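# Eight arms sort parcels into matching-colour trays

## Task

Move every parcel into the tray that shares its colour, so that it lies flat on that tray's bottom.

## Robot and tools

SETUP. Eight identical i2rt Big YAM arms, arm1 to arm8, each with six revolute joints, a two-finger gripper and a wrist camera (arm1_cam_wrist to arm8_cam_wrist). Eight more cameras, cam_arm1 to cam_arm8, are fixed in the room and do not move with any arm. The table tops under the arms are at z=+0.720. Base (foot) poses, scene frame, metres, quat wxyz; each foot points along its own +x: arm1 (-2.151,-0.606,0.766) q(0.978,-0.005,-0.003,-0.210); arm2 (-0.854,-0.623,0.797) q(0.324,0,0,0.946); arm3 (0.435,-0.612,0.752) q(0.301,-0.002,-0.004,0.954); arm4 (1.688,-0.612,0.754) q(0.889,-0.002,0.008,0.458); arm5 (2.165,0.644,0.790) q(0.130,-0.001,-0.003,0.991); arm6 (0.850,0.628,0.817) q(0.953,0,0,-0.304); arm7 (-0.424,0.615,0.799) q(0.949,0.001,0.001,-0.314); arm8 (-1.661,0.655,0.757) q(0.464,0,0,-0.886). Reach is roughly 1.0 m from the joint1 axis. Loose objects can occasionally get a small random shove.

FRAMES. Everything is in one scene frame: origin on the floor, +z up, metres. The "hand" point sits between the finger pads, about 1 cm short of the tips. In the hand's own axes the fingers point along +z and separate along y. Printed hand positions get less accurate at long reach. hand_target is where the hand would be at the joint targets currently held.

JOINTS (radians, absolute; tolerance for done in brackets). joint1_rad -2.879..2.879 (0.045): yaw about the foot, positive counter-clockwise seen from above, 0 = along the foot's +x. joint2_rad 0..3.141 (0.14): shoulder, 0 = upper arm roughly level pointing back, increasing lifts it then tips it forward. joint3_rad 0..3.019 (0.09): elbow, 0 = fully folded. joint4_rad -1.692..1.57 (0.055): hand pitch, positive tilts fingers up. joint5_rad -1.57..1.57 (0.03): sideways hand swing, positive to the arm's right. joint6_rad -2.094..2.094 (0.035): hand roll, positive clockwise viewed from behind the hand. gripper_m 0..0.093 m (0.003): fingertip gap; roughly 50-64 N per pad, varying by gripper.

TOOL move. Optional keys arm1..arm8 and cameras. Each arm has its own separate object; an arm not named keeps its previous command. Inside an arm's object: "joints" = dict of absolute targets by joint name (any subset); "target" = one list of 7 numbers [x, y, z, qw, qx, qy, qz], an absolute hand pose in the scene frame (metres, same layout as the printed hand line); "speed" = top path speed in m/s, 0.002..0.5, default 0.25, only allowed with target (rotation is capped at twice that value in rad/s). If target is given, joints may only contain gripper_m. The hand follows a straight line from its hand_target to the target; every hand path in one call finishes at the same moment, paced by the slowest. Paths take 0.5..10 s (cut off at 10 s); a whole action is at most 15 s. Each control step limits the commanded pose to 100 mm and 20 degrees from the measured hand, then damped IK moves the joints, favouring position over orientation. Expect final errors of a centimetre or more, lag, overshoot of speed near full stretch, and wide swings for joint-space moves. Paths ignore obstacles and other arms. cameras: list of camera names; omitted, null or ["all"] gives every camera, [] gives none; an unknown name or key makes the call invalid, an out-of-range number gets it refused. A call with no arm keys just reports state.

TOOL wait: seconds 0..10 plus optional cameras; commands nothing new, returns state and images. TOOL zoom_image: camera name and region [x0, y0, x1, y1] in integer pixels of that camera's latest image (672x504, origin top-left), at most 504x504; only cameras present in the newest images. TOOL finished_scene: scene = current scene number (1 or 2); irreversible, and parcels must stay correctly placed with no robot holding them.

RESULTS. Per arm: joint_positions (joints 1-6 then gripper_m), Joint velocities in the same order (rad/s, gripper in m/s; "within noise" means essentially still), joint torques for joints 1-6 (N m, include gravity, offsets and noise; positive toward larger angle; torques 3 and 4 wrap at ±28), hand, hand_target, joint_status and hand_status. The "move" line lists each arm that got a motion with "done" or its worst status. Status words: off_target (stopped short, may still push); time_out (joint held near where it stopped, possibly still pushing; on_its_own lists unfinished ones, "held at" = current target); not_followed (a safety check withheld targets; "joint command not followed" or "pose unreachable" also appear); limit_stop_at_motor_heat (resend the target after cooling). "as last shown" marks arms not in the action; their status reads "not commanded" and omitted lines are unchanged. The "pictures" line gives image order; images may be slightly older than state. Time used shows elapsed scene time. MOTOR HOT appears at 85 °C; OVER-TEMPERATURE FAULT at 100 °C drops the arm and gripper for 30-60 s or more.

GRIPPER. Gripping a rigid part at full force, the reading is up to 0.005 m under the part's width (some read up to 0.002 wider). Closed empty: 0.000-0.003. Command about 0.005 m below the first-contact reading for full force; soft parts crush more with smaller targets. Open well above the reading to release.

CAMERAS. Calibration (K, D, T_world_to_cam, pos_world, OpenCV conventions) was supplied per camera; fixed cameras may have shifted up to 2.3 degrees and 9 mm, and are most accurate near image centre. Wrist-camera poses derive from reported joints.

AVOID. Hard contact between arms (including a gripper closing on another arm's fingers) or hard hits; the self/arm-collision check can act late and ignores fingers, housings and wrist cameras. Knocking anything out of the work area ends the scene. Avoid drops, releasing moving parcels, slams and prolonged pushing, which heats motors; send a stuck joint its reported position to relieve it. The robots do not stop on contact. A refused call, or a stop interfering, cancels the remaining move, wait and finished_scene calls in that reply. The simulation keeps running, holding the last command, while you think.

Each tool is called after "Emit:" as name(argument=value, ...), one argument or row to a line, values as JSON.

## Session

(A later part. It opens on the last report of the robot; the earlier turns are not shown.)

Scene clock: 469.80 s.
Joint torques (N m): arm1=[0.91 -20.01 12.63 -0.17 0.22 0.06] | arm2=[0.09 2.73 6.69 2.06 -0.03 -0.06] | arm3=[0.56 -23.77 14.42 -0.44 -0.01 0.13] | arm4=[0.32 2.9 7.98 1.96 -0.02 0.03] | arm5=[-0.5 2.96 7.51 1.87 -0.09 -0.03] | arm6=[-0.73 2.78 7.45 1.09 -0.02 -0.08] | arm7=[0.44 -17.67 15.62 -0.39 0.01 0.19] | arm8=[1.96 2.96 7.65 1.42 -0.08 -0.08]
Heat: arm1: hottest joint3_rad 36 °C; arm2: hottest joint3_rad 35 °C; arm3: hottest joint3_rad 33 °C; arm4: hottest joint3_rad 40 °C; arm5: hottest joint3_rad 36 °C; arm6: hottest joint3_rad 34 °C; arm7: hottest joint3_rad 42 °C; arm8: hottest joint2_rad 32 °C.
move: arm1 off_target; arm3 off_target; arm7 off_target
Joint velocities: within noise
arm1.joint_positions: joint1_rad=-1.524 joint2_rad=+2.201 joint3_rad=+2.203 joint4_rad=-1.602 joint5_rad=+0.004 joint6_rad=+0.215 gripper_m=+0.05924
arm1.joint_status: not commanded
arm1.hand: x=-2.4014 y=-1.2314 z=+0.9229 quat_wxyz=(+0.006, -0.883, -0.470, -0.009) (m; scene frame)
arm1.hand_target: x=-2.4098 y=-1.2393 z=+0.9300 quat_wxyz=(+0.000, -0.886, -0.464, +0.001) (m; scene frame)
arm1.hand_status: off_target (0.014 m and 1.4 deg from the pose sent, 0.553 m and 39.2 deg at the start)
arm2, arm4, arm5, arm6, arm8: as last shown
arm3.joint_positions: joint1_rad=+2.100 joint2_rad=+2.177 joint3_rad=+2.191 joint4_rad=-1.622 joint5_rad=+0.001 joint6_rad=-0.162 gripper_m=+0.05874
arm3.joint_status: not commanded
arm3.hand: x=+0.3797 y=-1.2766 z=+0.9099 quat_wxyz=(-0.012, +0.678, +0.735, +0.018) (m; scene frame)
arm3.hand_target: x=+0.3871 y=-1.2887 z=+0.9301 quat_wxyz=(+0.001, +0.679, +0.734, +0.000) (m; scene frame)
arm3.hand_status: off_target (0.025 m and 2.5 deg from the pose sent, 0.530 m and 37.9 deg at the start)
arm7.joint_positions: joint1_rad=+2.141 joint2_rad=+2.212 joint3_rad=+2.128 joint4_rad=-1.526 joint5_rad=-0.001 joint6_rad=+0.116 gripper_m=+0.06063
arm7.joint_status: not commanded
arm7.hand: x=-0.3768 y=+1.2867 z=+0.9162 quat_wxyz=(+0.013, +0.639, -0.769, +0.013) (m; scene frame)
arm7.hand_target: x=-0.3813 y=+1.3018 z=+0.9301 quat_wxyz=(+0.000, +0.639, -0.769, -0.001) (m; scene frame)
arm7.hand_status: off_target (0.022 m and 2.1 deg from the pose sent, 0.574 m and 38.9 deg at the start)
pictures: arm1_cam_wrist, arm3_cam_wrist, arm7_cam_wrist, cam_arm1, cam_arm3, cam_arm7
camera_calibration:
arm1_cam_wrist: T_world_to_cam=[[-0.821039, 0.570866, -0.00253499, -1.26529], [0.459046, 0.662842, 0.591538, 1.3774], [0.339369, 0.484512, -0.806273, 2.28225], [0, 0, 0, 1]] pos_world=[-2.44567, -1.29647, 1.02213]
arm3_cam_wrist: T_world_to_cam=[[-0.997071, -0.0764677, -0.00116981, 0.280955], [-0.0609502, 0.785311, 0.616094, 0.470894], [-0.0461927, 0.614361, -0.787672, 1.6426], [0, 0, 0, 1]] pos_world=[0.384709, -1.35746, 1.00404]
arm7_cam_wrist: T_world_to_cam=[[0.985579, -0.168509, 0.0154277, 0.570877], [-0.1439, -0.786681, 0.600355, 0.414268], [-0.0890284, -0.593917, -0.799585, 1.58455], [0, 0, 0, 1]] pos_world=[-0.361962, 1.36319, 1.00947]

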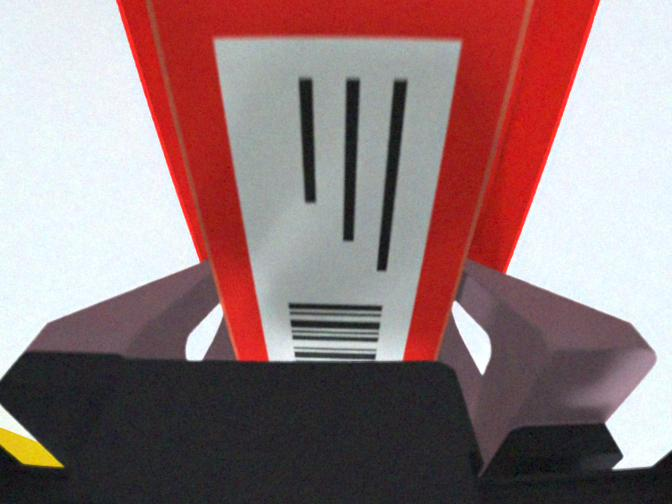

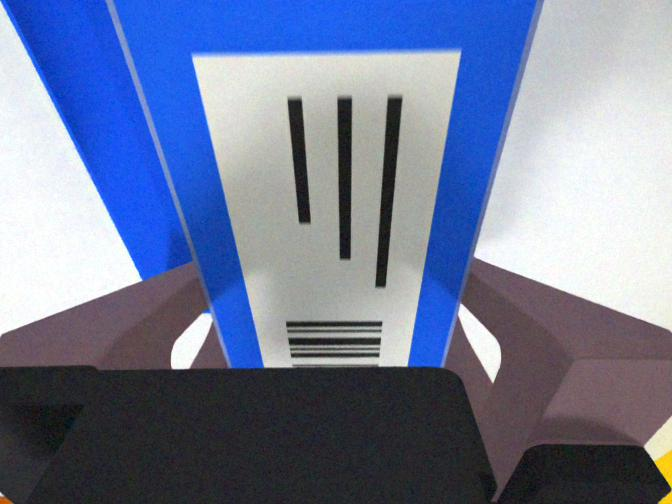

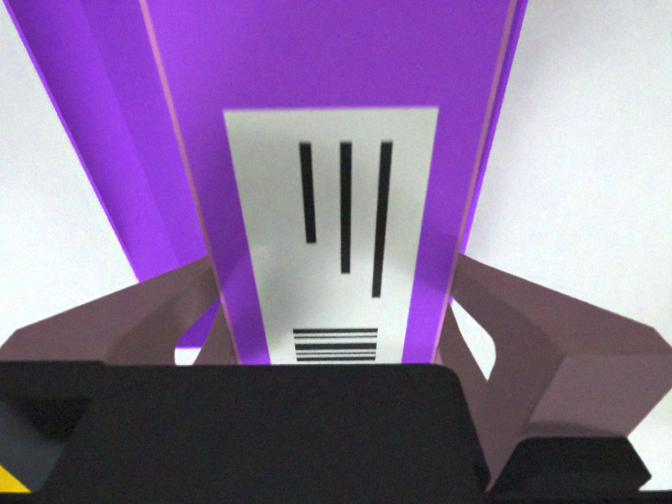

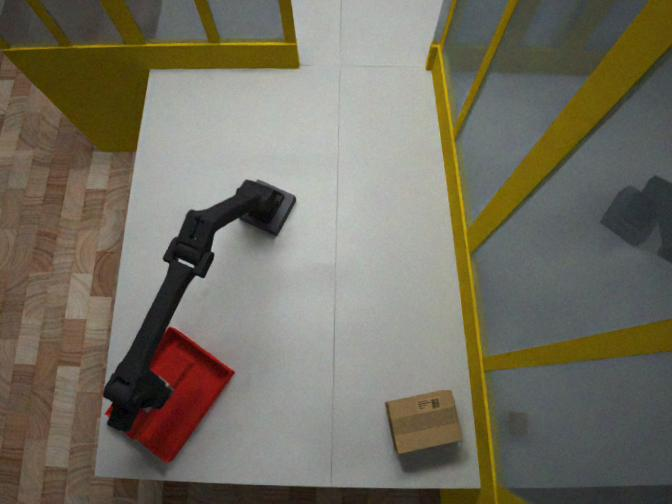

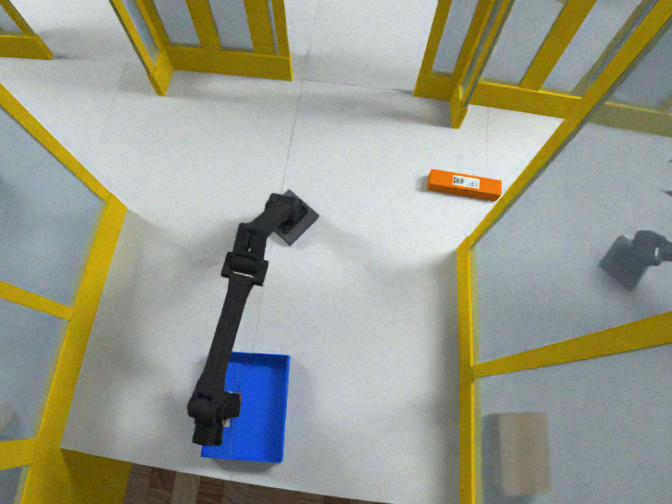

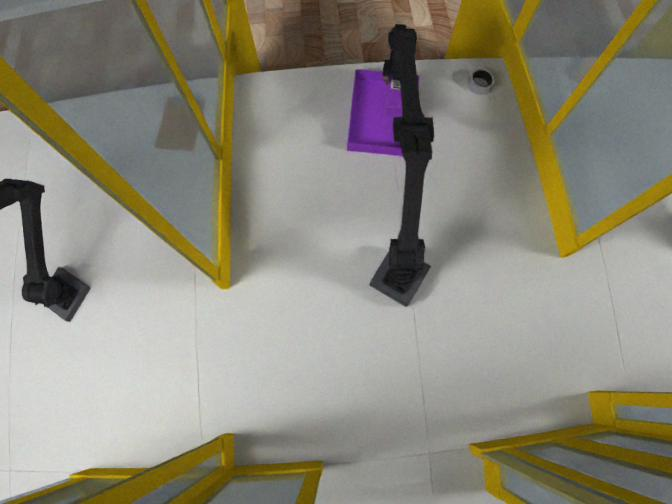

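Emit:
move(
  arm1={"target":[-2.42,-1.236,0.84,0,0.8858,0.4641,0],"speed":0.25},
  arm7={"target":[-0.413,1.308,0.84,0,-0.6388,0.7694,0],"speed":0.25},
  arm3={"target":[0.432,-1.29,0.84,0,0.6788,0.7343,0],"speed":0.25},
  cameras=["cam_arm1","cam_arm3","cam_arm7","arm1_cam_wrist","arm3_cam_wrist","arm7_cam_wrist"],
)

Scene clock: 538.50 s.
Joint torques (N m): arm1=[0.5 -20.89 8.54 0.77 0.22 -0.09] | arm2=[0.09 2.73 6.69 2.07 -0.03 -0.06] | arm3=[-0.5 -24.12 9.72 0.58 -0.05 0.06] | arm4=[0.32 2.9 7.98 1.96 -0.02 0.03] | arm5=[-0.5 3.02 7.36 1.92 -0.1 -0.05] | arm6=[-0.62 2.78 7.43 1.09 -0.01 -0.09] | arm7=[-0.5 -18.96 9.78 0.55 0.01 0.21] | arm8=[1.96 2.73 7.64 1.42 -0.09 -0.08]
Heat: arm1: hottest joint3_rad 46 °C; arm2: hottest joint3_rad 35 °C; arm3: hottest joint3_rad 38 °C; arm4: hottest joint3_rad 40 °C; arm5: hottest joint3_rad 36 °C; arm6: hottest joint3_rad 33 °C; arm7: hottest joint3_rad 47 °C; arm8: hottest joint3_rad 31 °C.
move: arm1 done; arm3 done; arm7 done
Joint velocities: within noise
arm1.joint_positions: joint1_rad=-1.537 joint2_rad=+2.237 joint3_rad=+2.064 joint4_rad=-1.409 joint5_rad=+0.004 joint6_rad=+0.214 gripper_m=+0.05924
arm1.joint_status: not commanded
arm1.hand: x=-2.4122 y=-1.2365 z=+0.8465 quat_wxyz=(+0.000, -0.885, -0.465, -0.002) (m; scene frame)
arm1.hand_target: x=-2.4199 y=-1.2359 z=+0.8402 quat_wxyz=(+0.000, -0.886, -0.464, +0.000) (m; scene frame)
arm1.hand_status: done (0.010 m and 0.2 deg from the pose sent, 0.085 m and 1.4 deg at the start)
arm2.joint_positions: joint1_rad=-1.421 joint2_rad=+0.596 joint3_rad=+1.403 joint4_rad=-1.507 joint5_rad=+0.001 joint6_rad=-0.510 gripper_m=+0.09293
arm2.joint_status: not commanded
arm2.hand: x=-0.7562 y=-0.4504 z=+1.3143 quat_wxyz=(-0.406, +0.640, -0.642, -0.115) (m; scene frame)
arm2.hand_target: x=-0.7546 y=-0.4479 z=+1.3135 quat_wxyz=(-0.407, +0.641, -0.641, -0.114) (m; scene frame)
arm2.hand_status: not commanded
arm3.joint_positions: joint1_rad=+2.178 joint2_rad=+2.199 joint3_rad=+2.035 joint4_rad=-1.423 joint5_rad=+0.002 joint6_rad=-0.097 gripper_m=+0.05874
arm3.joint_status: not commanded
arm3.hand: x=+0.4318 y=-1.2843 z=+0.8362 quat_wxyz=(-0.006, +0.673, +0.739, +0.010) (m; scene frame)
arm3.hand_target: x=+0.4319 y=-1.2899 z=+0.8400 quat_wxyz=(+0.000, +0.679, +0.734, +0.000) (m; scene frame)
arm3.hand_status: done (0.007 m and 1.6 deg from the pose sent, 0.088 m and 2.5 deg at the start)
arm4.joint_positions: joint1_rad=+1.890 joint2_rad=+0.601 joint3_rad=+1.407 joint4_rad=-1.509 joint5_rad=+0.011 joint6_rad=-0.293 gripper_m=+0.09291
arm4.joint_status: not commanded
arm4.hand: x=+1.5035 y=-0.5452 z=+1.2725 quat_wxyz=(-0.123, +0.905, -0.008, -0.406) (m; scene frame)
arm4.hand_target: x=+1.5016 y=-0.5450 z=+1.2712 quat_wxyz=(-0.124, +0.905, -0.005, -0.407) (m; scene frame)
arm4.hand_status: not commanded
arm5.joint_positions: joint1_rad=-0.422 joint2_rad=+0.625 joint3_rad=+1.427 joint4_rad=-1.371 joint5_rad=+0.120 joint6_rad=-0.097 gripper_m=+0.09396
arm5.joint_status: not commanded
arm5.hand: x=+2.0004 y=+0.7998 z=+1.3402 quat_wxyz=(-0.234, +0.830, -0.279, -0.422) (m; scene frame)
arm5.hand_target: x=+2.0022 y=+0.7982 z=+1.3527 quat_wxyz=(-0.238, +0.823, -0.277, -0.434) (m; scene frame)
arm5.hand_status: not commanded
arm6.joint_positions: joint1_rad=-1.296 joint2_rad=+0.601 joint3_rad=+1.398 joint4_rad=-1.493 joint5_rad=+0.000 joint6_rad=-0.342 gripper_m=+0.09289
arm6.joint_status: not commanded
arm6.hand: x=+0.7816 y=+0.4368 z=+1.3332 quat_wxyz=(-0.181, -0.641, -0.640, +0.383) (m; scene frame)
arm6.hand_target: x=+0.7820 y=+0.4383 z=+1.3330 quat_wxyz=(-0.180, -0.641, -0.641, +0.381) (m; scene frame)
arm6.hand_status: not commanded
arm7.joint_positions: joint1_rad=+2.196 joint2_rad=+2.287 joint3_rad=+2.059 joint4_rad=-1.359 joint5_rad=-0.001 joint6_rad=+0.162 gripper_m=+0.06063
arm7.joint_status: not commanded
arm7.hand: x=-0.4136 y=+1.3044 z=+0.8404 quat_wxyz=(+0.005, +0.642, -0.767, +0.004) (m; scene frame)
arm7.hand_target: x=-0.4129 y=+1.3079 z=+0.8401 quat_wxyz=(+0.000, +0.639, -0.769, +0.000) (m; scene frame)
arm7.hand_status: done (0.004 m and 0.9 deg from the pose sent, 0.087 m and 2.1 deg at the start)
arm8.joint_positions: joint1_rad=+0.391 joint2_rad=+0.603 joint3_rad=+1.405 joint4_rad=-1.507 joint5_rad=+0.000 joint6_rad=-0.207 gripper_m=+0.09292
arm8.joint_status: not commanded
arm8.hand: x=-1.7045 y=+0.4592 z=+1.2740 quat_wxyz=(-0.228, -0.644, -0.639, +0.352) (m; scene frame)
arm8.hand_target: x=-1.7046 y=+0.4587 z=+1.2738 quat_wxyz=(-0.228, -0.641, -0.641, +0.356) (m; scene frame)
arm8.hand_status: not commanded
pictures: arm1_cam_wrist, arm3_cam_wrist, arm7_cam_wrist, cam_arm1, cam_arm3, cam_arm7
camera_calibration:
arm1_cam_wrist: T_world_to_cam=[[-0.814414, 0.580248, -0.00648932, -1.2405], [0.470964, 0.667478, 0.576771, 1.47782], [0.339002, 0.466675, -0.81688, 2.21287], [0, 0, 0, 1]] pos_world=[-2.45645, -1.2993, 0.947234]
arm3_cam_wrist: T_world_to_cam=[[-0.996029, -0.0889627, 0.00346691, 0.311875], [-0.0690799, 0.796813, 0.600264, 0.5571], [-0.0561635, 0.59764, -0.799795, 1.58458], [0, 0, 0, 1]] pos_world=[0.438117, -1.36317, 0.931854]
arm7_cam_wrist: T_world_to_cam=[[0.987044, -0.159859, 0.0137873, 0.601985], [-0.137987, -0.801861, 0.581359, 0.506666], [-0.0818797, -0.575729, -0.81353, 1.52211], [0, 0, 0, 1]] pos_world=[-0.399642, 1.37883, 0.935424]

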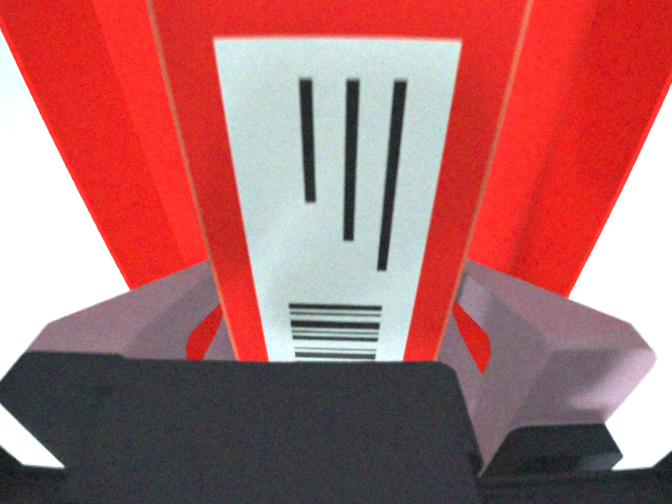

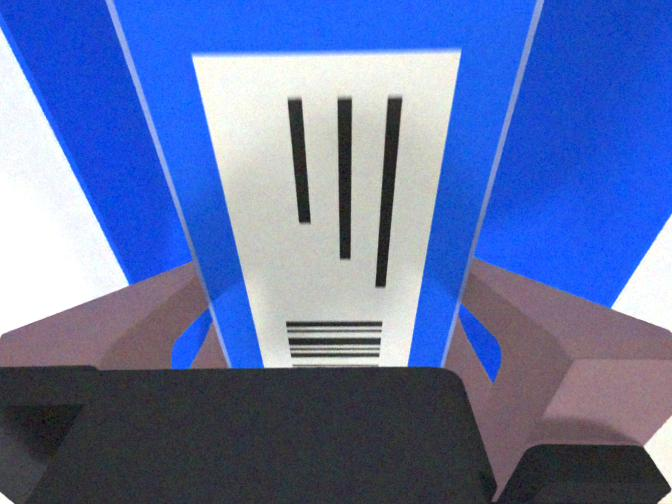

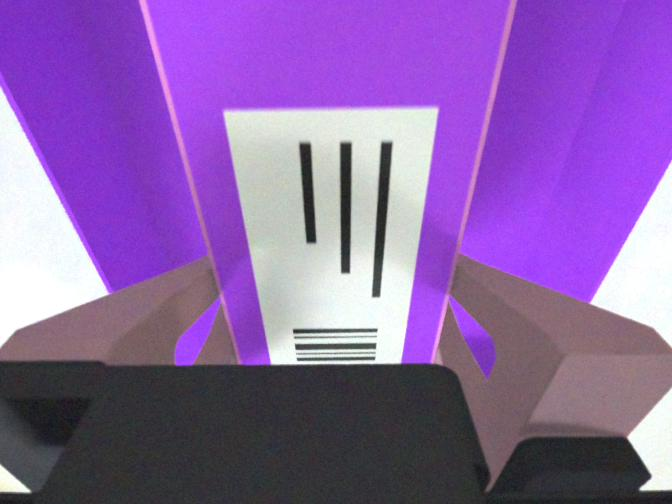

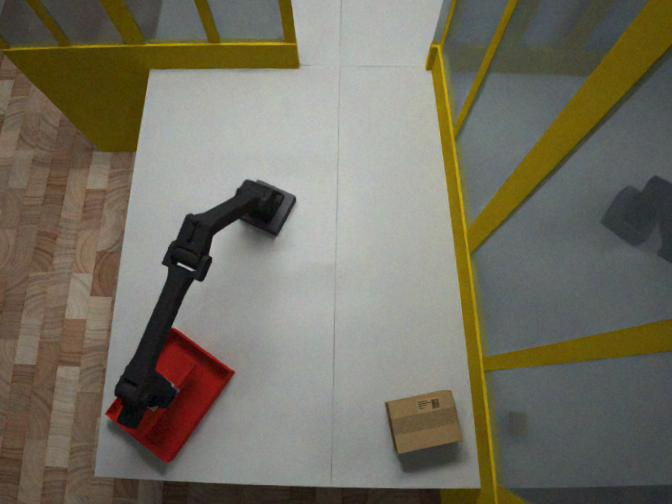

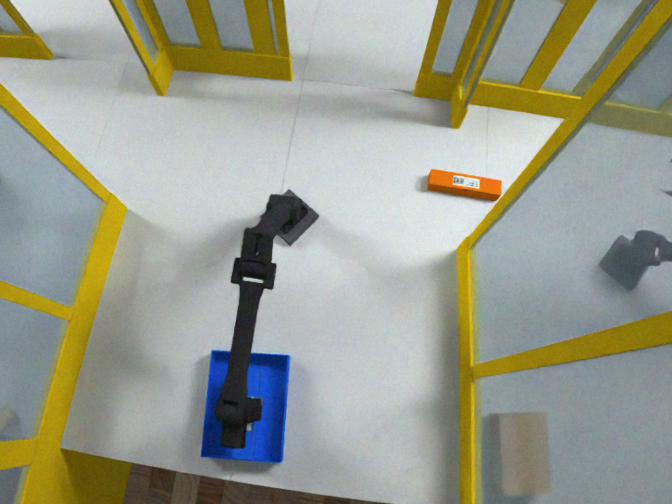

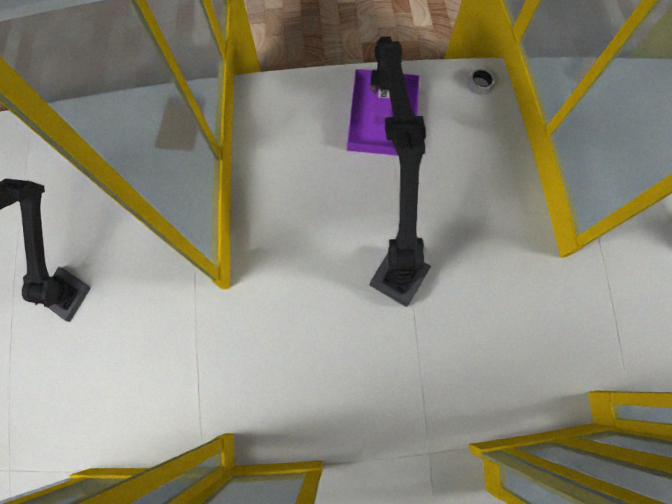

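Emit:
zoom_image(
  camera="cam_arm3",
  region=[180, 330, 320, 480],
)

Emit:
zoom_image(
  camera="cam_arm1",
  region=[90, 320, 250, 480],
)

Emit:
zoom_image(
  camera="cam_arm7",
  region=[320, 30, 450, 170],
)

Scaled by 3.360.

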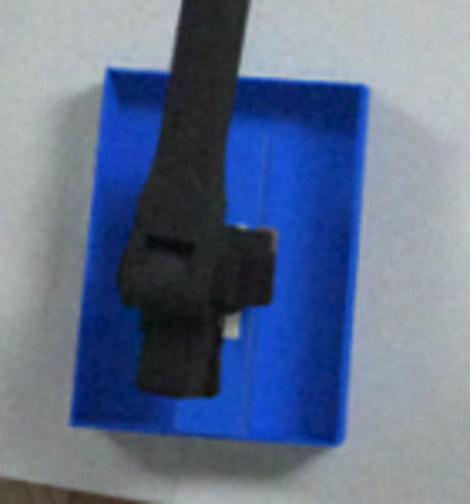

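Scaled by 3.150.

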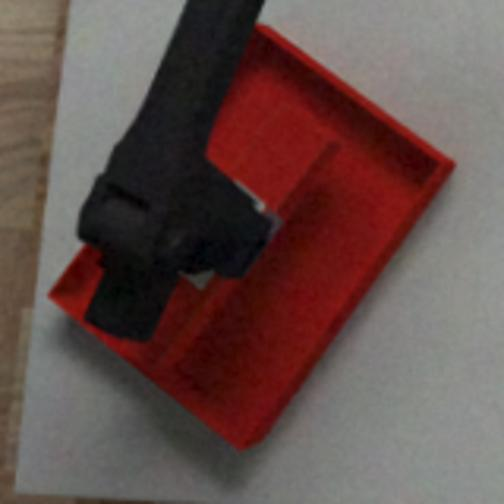

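Scaled by 3.600.

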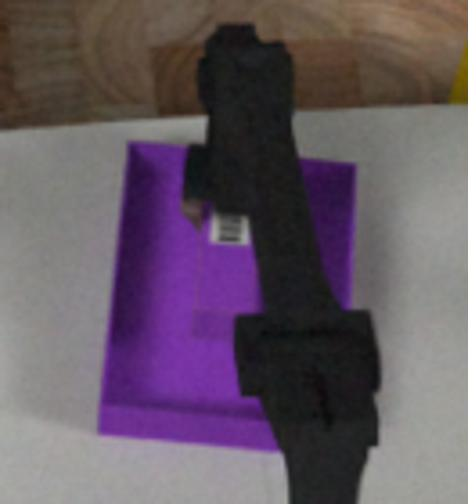

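Emit:
move(
  arm1={"target":[-2.406,-1.228,0.785,0,0.8858,0.4641,0],"speed":0.2},
  arm7={"target":[-0.413,1.285,0.785,0,-0.6388,0.7694,0],"speed":0.2},
  arm3={"target":[0.432,-1.268,0.785,0,0.6788,0.7343,0],"speed":0.2},
  cameras=["cam_arm1","cam_arm3","cam_arm7"],
)

Emit:
zoom_image(
  camera="cam_arm3",
  region=[180, 330, 320, 480],
)

Emit:
zoom_image(
  camera="cam_arm1",
  region=[90, 320, 250, 480],
)

Emit:
zoom_image(
  camera="cam_arm7",
  region=[320, 30, 450, 170],
)

Scene clock: 585.77 s.
Joint torques (N m): arm1=[1.73 -19.96 7.64 0.73 0.19 0.07] | arm2=[0.15 2.73 6.69 2.07 -0.03 -0.06] | arm3=[-0.44 -25.7 8.65 0.44 0.01 0.12] | arm4=[0.26 2.9 7.97 1.96 -0.02 0.03] | arm5=[-0.56 3.14 7.36 1.84 -0.11 -0.04] | arm6=[-0.67 2.73 7.43 1.07 -0.01 -0.09] | arm7=[-0.44 -17.08 6.87 0.25 -0.08 0.19] | arm8=[1.96 2.96 7.68 1.39 -0.09 -0.1]
Heat: arm1: hottest joint3_rad 40 °C; arm2: hottest joint3_rad 35 °C; arm3: hottest joint3_rad 35 °C; arm4: hottest joint3_rad 40 °C; arm5: hottest joint3_rad 36 °C; arm6: hottest joint3_rad 33 °C; arm7: hottest joint3_rad 46 °C; arm8: hottest joint3_rad 31 °C.
move: arm1 off_target; arm3 off_target; arm7 off_target
Joint velocities: within noise
arm1.joint_positions: joint1_rad=-1.537 joint2_rad=+2.237 joint3_rad=+1.929 joint4_rad=-1.264 joint5_rad=+0.004 joint6_rad=+0.214 gripper_m=+0.05924
arm1.joint_status: not commanded
arm1.hand: x=-2.4082 y=-1.2278 z=+0.7961 quat_wxyz=(-0.003, -0.885, -0.465, +0.002) (m; scene frame)
arm1.hand_target: x=-2.4059 y=-1.2278 z=+0.7850 quat_wxyz=(+0.000, -0.886, -0.464, +0.000) (m; scene frame)
arm1.hand_status: off_target (0.011 m and 0.5 deg from the pose sent, 0.062 m and 0.2 deg at the start)
arm2, arm4, arm5, arm6, arm8: as last shown
arm3.joint_positions: joint1_rad=+2.178 joint2_rad=+2.199 joint3_rad=+1.849 joint4_rad=-1.256 joint5_rad=+0.002 joint6_rad=-0.097 gripper_m=+0.05874
arm3.joint_status: not commanded
arm3.hand: x=+0.4323 y=-1.2613 z=+0.7678 quat_wxyz=(-0.012, +0.673, +0.739, +0.017) (m; scene frame)
arm3.hand_target: x=+0.4320 y=-1.2678 z=+0.7849 quat_wxyz=(+0.000, +0.679, +0.734, +0.000) (m; scene frame)
arm3.hand_status: off_target (0.018 m and 2.5 deg from the pose sent, 0.054 m and 1.6 deg at the start)
arm7.joint_positions: joint1_rad=+2.196 joint2_rad=+2.247 joint3_rad=+1.909 joint4_rad=-1.184 joint5_rad=+0.001 joint6_rad=+0.163 gripper_m=+0.06063
arm7.joint_status: not commanded
arm7.hand: x=-0.4132 y=+1.2989 z=+0.8122 quat_wxyz=(-0.017, +0.641, -0.767, -0.019) (m; scene frame)
arm7.hand_target: x=-0.4129 y=+1.2847 z=+0.7859 quat_wxyz=(+0.000, +0.639, -0.769, +0.000) (m; scene frame)
arm7.hand_status: off_target (0.031 m and 3.0 deg from the pose sent, 0.059 m and 0.9 deg at the start)
pictures: cam_arm1, cam_arm3, cam_arm7

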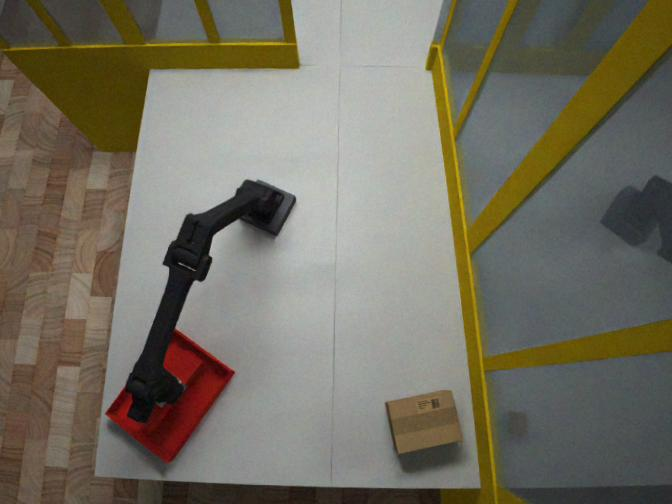

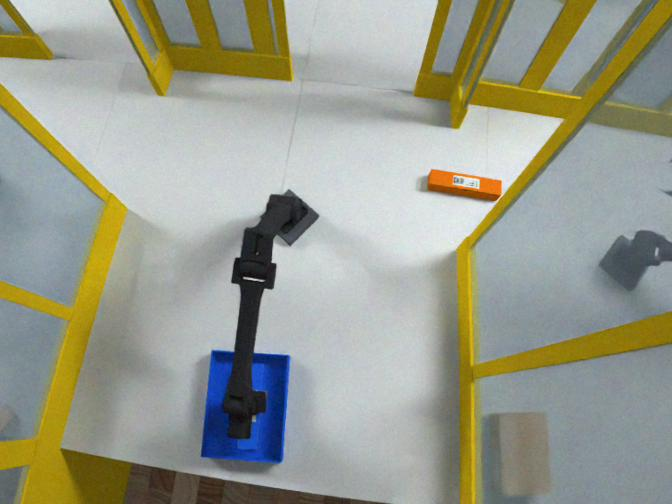

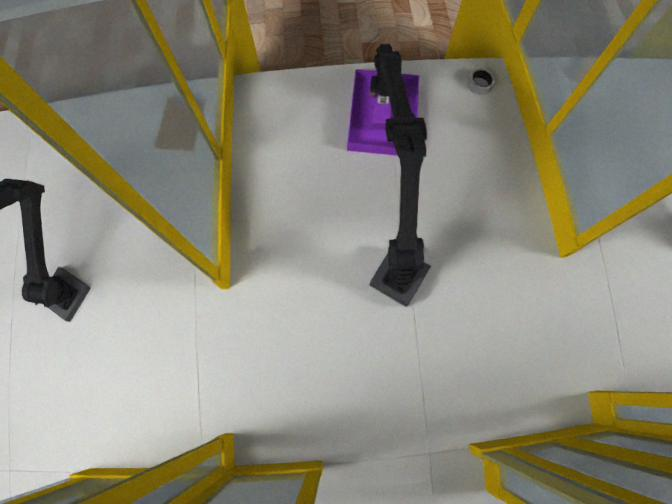

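Scaled by 3.360.

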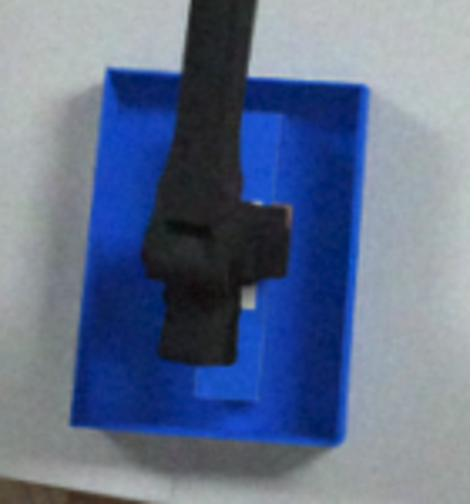

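Scaled by 3.150.

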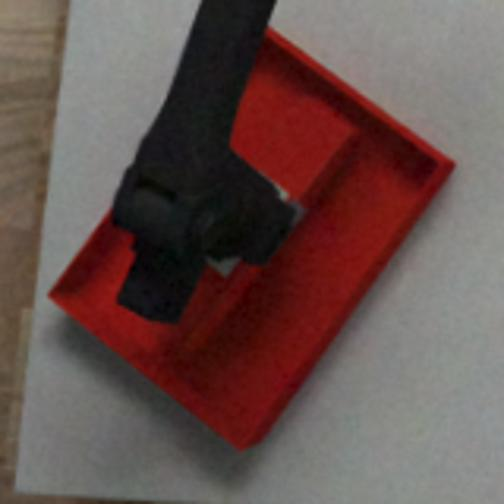

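Scaled by 3.600.

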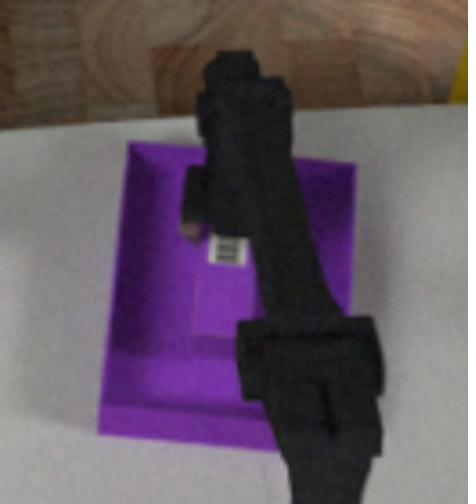

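Emit:
move(
  arm1={"target":[-2.403,-1.227,0.758,0,0.8858,0.4641,0],"speed":0.15},
  arm7={"target":[-0.413,1.262,0.80,0,-0.6388,0.7694,0],"speed":0.15},
  arm3={"target":[0.432,-1.272,0.767,0,0.6788,0.7343,0],"speed":0.15},
  cameras=["arm7_cam_wrist","cam_arm7","arm1_cam_wrist","arm3_cam_wrist"],
)

Emit:
zoom_image(
  camera="cam_arm7",
  region=[320, 30, 450, 170],
)

Scene clock: 596.37 s.
Joint torques (N m): arm1=[1.85 -19.43 7.58 0.69 0.19 0.08] | arm2=[0.15 2.67 6.69 2.06 -0.03 -0.06] | arm3=[-0.44 -23.59 8.76 0.58 0.01 0.12] | arm4=[0.26 2.84 7.98 1.96 -0.02 0.03] | arm5=[-0.97 2.67 7.41 1.89 -0.09 -0.04] | arm6=[-0.67 2.78 7.43 1.07 -0.01 -0.09] | arm7=[-0.38 -18.73 8.65 0.31 -0.09 0.16] | arm8=[1.79 3.02 7.65 1.37 -0.1 -0.11]
Heat: arm1: hottest joint3_rad 39 °C; arm2: hottest joint3_rad 35 °C; arm3: hottest joint2_rad 34 °C; arm4: hottest joint3_rad 40 °C; arm5: hottest joint3_rad 36 °C; arm6: hottest joint3_rad 33 °C; arm7: hottest joint3_rad 45 °C; arm8: hottest joint3_rad 31 °C.
move: arm1 off_target; arm3 done; arm7 done
Joint velocities: within noise
arm1.joint_positions: joint1_rad=-1.537 joint2_rad=+2.251 joint3_rad=+1.892 joint4_rad=-1.206 joint5_rad=+0.004 joint6_rad=+0.215 gripper_m=+0.05924
arm1.joint_status: not commanded
arm1.hand: x=-2.4077 y=-1.2270 z=+0.7735 quat_wxyz=(-0.005, -0.886, -0.465, +0.005) (m; scene frame)
arm1.hand_target: x=-2.4029 y=-1.2267 z=+0.7582 quat_wxyz=(+0.000, -0.886, -0.464, +0.000) (m; scene frame)
arm1.hand_status: off_target (0.016 m and 0.8 deg from the pose sent, 0.039 m and 0.5 deg at the start)
arm2, arm4, arm5, arm6, arm8: as last shown
arm3.joint_positions: joint1_rad=+2.178 joint2_rad=+2.199 joint3_rad=+1.849 joint4_rad=-1.228 joint5_rad=+0.002 joint6_rad=-0.097 gripper_m=+0.05874
arm3.joint_status: not commanded
arm3.hand: x=+0.4323 y=-1.2680 z=+0.7676 quat_wxyz=(-0.003, +0.673, +0.739, +0.006) (m; scene frame)
arm3.hand_target: x=+0.4320 y=-1.2719 z=+0.7670 quat_wxyz=(+0.000, +0.679, +0.734, +0.000) (m; scene frame)
arm3.hand_status: done (0.004 m and 1.2 deg from the pose sent, 0.011 m and 2.5 deg at the start)
arm7.joint_positions: joint1_rad=+2.196 joint2_rad=+2.204 joint3_rad=+1.788 joint4_rad=-1.168 joint5_rad=+0.001 joint6_rad=+0.163 gripper_m=+0.06063
arm7.joint_status: not commanded
arm7.hand: x=-0.4138 y=+1.2615 z=+0.7962 quat_wxyz=(+0.003, +0.642, -0.767, +0.004) (m; scene frame)
arm7.hand_target: x=-0.4129 y=+1.2620 z=+0.8000 quat_wxyz=(+0.000, +0.639, -0.769, +0.000) (m; scene frame)
arm7.hand_status: done (0.004 m and 0.8 deg from the pose sent, 0.039 m and 3.0 deg at the start)
pictures: arm1_cam_wrist, arm3_cam_wrist, arm7_cam_wrist, cam_arm7
camera_calibration:
arm1_cam_wrist: T_world_to_cam=[[-0.813716, 0.581171, -0.0103631, -1.237], [0.475322, 0.675564, 0.563633, 1.54209], [0.334568, 0.453711, -0.825961, 2.12774], [0, 0, 0, 1]] pos_world=[-2.45143, -1.28825, 0.875438]
arm3_cam_wrist: T_world_to_cam=[[-0.996067, -0.0884917, 0.00436411, 0.313914], [-0.0686851, 0.802362, 0.592872, 0.59786], [-0.0559658, 0.590241, -0.805285, 1.51472], [0, 0, 0, 1]] pos_world=[0.438516, -1.34597, 0.86396]
arm7_cam_wrist: T_world_to_cam=[[0.986827, -0.160969, 0.0161474, 0.595273], [-0.140469, -0.803054, 0.579114, 0.500172], [-0.0802524, -0.573754, -0.815087, 1.46081], [0, 0, 0, 1]] pos_world=[-0.399939, 1.33563, 0.891421]

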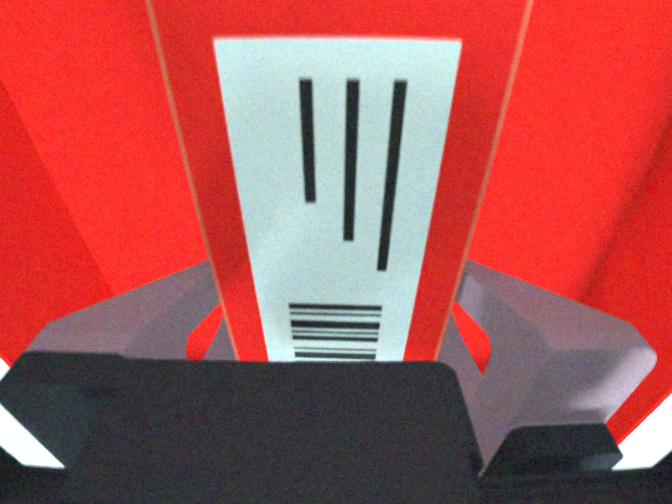

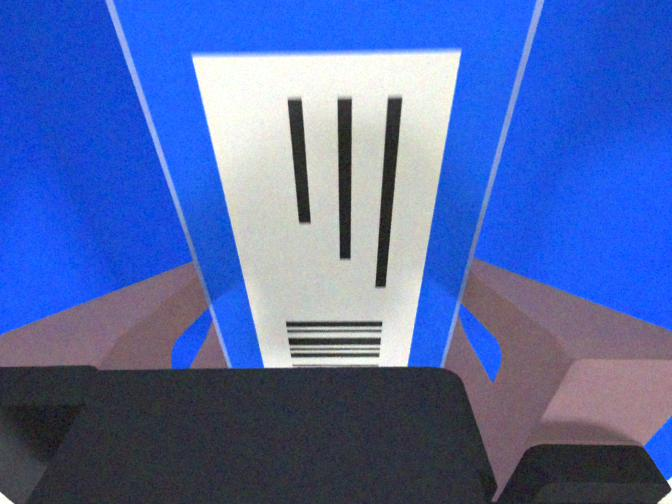

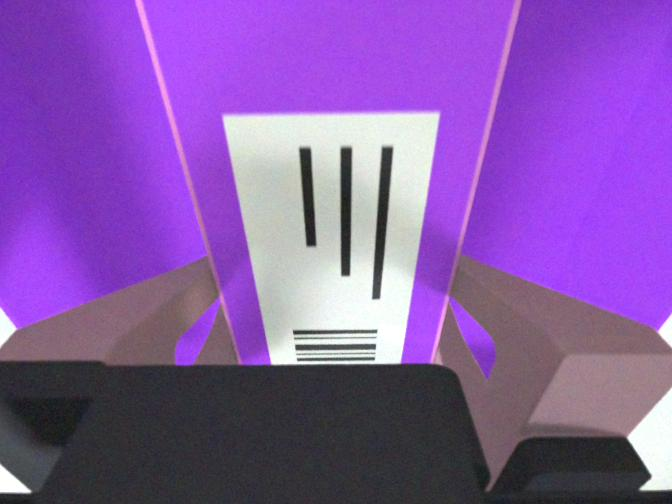

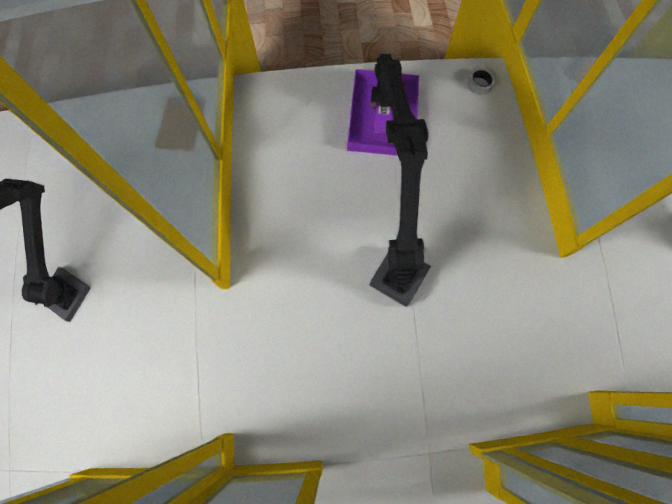

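Scaled by 3.600.

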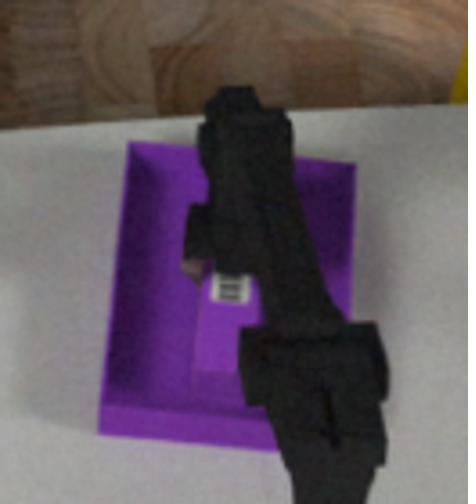

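Emit:
move(
  arm1={"target":[-2.403,-1.227,0.745,0,0.8858,0.4641,0],"speed":0.15},
  arm7={"target":[-0.413,1.266,0.765,0,-0.6388,0.7694,0],"speed":0.15},
  arm3={"target":[0.432,-1.272,0.752,0,0.6788,0.7343,0],"speed":0.15},
  cameras=[],
)

Scene clock: 605.13 s.
Joint torques (N m): arm1=[1.79 -18.84 7.25 0.81 0.17 0.06] | arm2=[0.09 2.67 6.69 2.06 -0.03 -0.06] | arm3=[-0.5 -22.95 8.75 0.57 0.02 0.12] | arm4=[0.32 2.9 7.98 1.96 -0.02 0.03] | arm5=[-0.97 2.9 7.39 1.95 -0.11 -0.04] | arm6=[-0.67 2.78 7.45 1.07 -0.01 -0.09] | arm7=[-0.38 -17.26 8.32 0.51 -0.09 0.17] | arm8=[1.67 3.08 7.64 1.37 -0.1 -0.09]
Heat: arm1: hottest joint3_rad 38 °C; arm2: hottest joint3_rad 35 °C; arm3: hottest joint2_rad 34 °C; arm4: hottest joint3_rad 40 °C; arm5: hottest joint3_rad 36 °C; arm6: hottest joint3_rad 33 °C; arm7: hottest joint3_rad 44 °C; arm8: hottest joint3_rad 31 °C.
move: arm1 off_target; arm3 done; arm7 off_target
Joint velocities: arm1=[within noise] | arm2=[within noise] | arm3=[within noise] | arm4=[within noise] | arm5=[within noise] | arm6=[-0.005 -0.015 0.002 0.012 -0.007 -0.154 0] | arm7=[within noise] | arm8=[within noise]
arm1.joint_positions: joint1_rad=-1.537 joint2_rad=+2.259 joint3_rad=+1.883 joint4_rad=-1.181 joint5_rad=+0.005 joint6_rad=+0.215 gripper_m=+0.05924
arm1.joint_status: not commanded
arm1.hand: x=-2.4083 y=-1.2285 z=+0.7650 quat_wxyz=(-0.008, -0.886, -0.465, +0.007) (m; scene frame)
arm1.hand_target: x=-2.4029 y=-1.2265 z=+0.7454 quat_wxyz=(+0.000, -0.886, -0.464, +0.000) (m; scene frame)
arm1.hand_status: off_target (0.021 m and 1.2 deg from the pose sent, 0.029 m and 0.8 deg at the start)
arm2, arm4, arm5, arm6, arm8: as last shown
arm3.joint_positions: joint1_rad=+2.178 joint2_rad=+2.207 joint3_rad=+1.834 joint4_rad=-1.198 joint5_rad=+0.002 joint6_rad=-0.097 gripper_m=+0.05874
arm3.joint_status: not commanded
arm3.hand: x=+0.4323 y=-1.2687 z=+0.7572 quat_wxyz=(-0.001, +0.673, +0.739, +0.004) (m; scene frame)
arm3.hand_target: x=+0.4319 y=-1.2718 z=+0.7520 quat_wxyz=(+0.000, +0.679, +0.734, +0.000) (m; scene frame)
arm3.hand_status: done (0.006 m and 1.0 deg from the pose sent, 0.016 m and 1.2 deg at the start)
arm7.joint_positions: joint1_rad=+2.196 joint2_rad=+2.233 joint3_rad=+1.782 joint4_rad=-1.114 joint5_rad=+0.001 joint6_rad=+0.163 gripper_m=+0.06063
arm7.joint_status: not commanded
arm7.hand: x=-0.4137 y=+1.2679 z=+0.7755 quat_wxyz=(-0.003, +0.642, -0.767, -0.003) (m; scene frame)
arm7.hand_target: x=-0.4129 y=+1.2659 z=+0.7652 quat_wxyz=(+0.000, +0.639, -0.769, +0.000) (m; scene frame)
arm7.hand_status: off_target (0.011 m and 0.6 deg from the pose sent, 0.032 m and 0.8 deg at the start)
pictures: none
No camera images: "cameras" was empty.

Emit:
move(
  arm1={"target":[-2.403,-1.227,0.736,0,0.8858,0.4641,0],"speed":0.15},
  arm7={"target":[-0.413,1.266,0.748,0,-0.6388,0.7694,0],"speed":0.15},
  arm3={"target":[0.432,-1.272,0.742,0,0.6788,0.7343,0],"speed":0.15},
  cameras=[],
)

Scene clock: 611.20 s.
Joint torques (N m): arm1=[2.02 -18.43 6.82 1.24 0.18 0.08] | arm2=[0.15 2.67 6.69 2.06 -0.03 -0.06] | arm3=[-0.38 -22.3 8.25 0.88 0.02 0.12] | arm4=[0.26 2.9 7.98 1.96 -0.02 0.03] | arm5=[-1.14 3.19 7.35 1.76 -0.08 -0.03] | arm6=[-0.67 2.78 7.46 1.09 -0.01 -0.09] | arm7=[-0.38 -16.62 7.68 0.77 -0.09 0.17] | arm8=[1.9 3.14 7.71 1.4 -0.08 -0.1]
Heat: arm1: hottest joint3_rad 37 °C; arm2: hottest joint3_rad 35 °C; arm3: hottest joint2_rad 35 °C; arm4: hottest joint3_rad 40 °C; arm5: hottest joint3_rad 36 °C; arm6: hottest joint3_rad 33 °C; arm7: hottest joint3_rad 44 °C; arm8: hottest joint3_rad 31 °C.
move: arm1 off_target; arm3 off_target; arm7 off_target
Joint velocities: within noise
arm1.joint_positions: joint1_rad=-1.537 joint2_rad=+2.259 joint3_rad=+1.881 joint4_rad=-1.176 joint5_rad=+0.005 joint6_rad=+0.215 gripper_m=+0.05924
arm1.joint_status: not commanded
arm1.hand: x=-2.4085 y=-1.2289 z=+0.7642 quat_wxyz=(-0.009, -0.885, -0.464, +0.009) (m; scene frame)
arm1.hand_target: x=-2.4027 y=-1.2261 z=+0.7367 quat_wxyz=(+0.000, -0.886, -0.464, +0.000) (m; scene frame)
arm1.hand_status: off_target (0.029 m and 1.4 deg from the pose sent, 0.029 m and 1.2 deg at the start)
arm2, arm4, arm5, arm6, arm8: as last shown
arm3.joint_positions: joint1_rad=+2.178 joint2_rad=+2.209 joint3_rad=+1.830 joint4_rad=-1.187 joint5_rad=+0.002 joint6_rad=-0.097 gripper_m=+0.05874
arm3.joint_status: not commanded
arm3.hand: x=+0.4323 y=-1.2701 z=+0.7552 quat_wxyz=(+0.001, +0.673, +0.739, +0.001) (m; scene frame)
arm3.hand_target: x=+0.4319 y=-1.2718 z=+0.7421 quat_wxyz=(+0.000, +0.679, +0.734, +0.000) (m; scene frame)
arm3.hand_status: off_target (0.013 m and 0.9 deg from the pose sent, 0.016 m and 1.0 deg at the start)
arm7.joint_positions: joint1_rad=+2.196 joint2_rad=+2.241 joint3_rad=+1.778 joint4_rad=-1.089 joint5_rad=+0.001 joint6_rad=+0.163 gripper_m=+0.06063
arm7.joint_status: not commanded
arm7.hand: x=-0.4136 y=+1.2717 z=+0.7697 quat_wxyz=(-0.007, +0.642, -0.767, -0.008) (m; scene frame)
arm7.hand_target: x=-0.4129 y=+1.2654 z=+0.7485 quat_wxyz=(+0.000, +0.639, -0.769, +0.000) (m; scene frame)
arm7.hand_status: off_target (0.022 m and 1.3 deg from the pose sent, 0.027 m and 0.6 deg at the start)
pictures: none
No camera images: "cameras" was empty.


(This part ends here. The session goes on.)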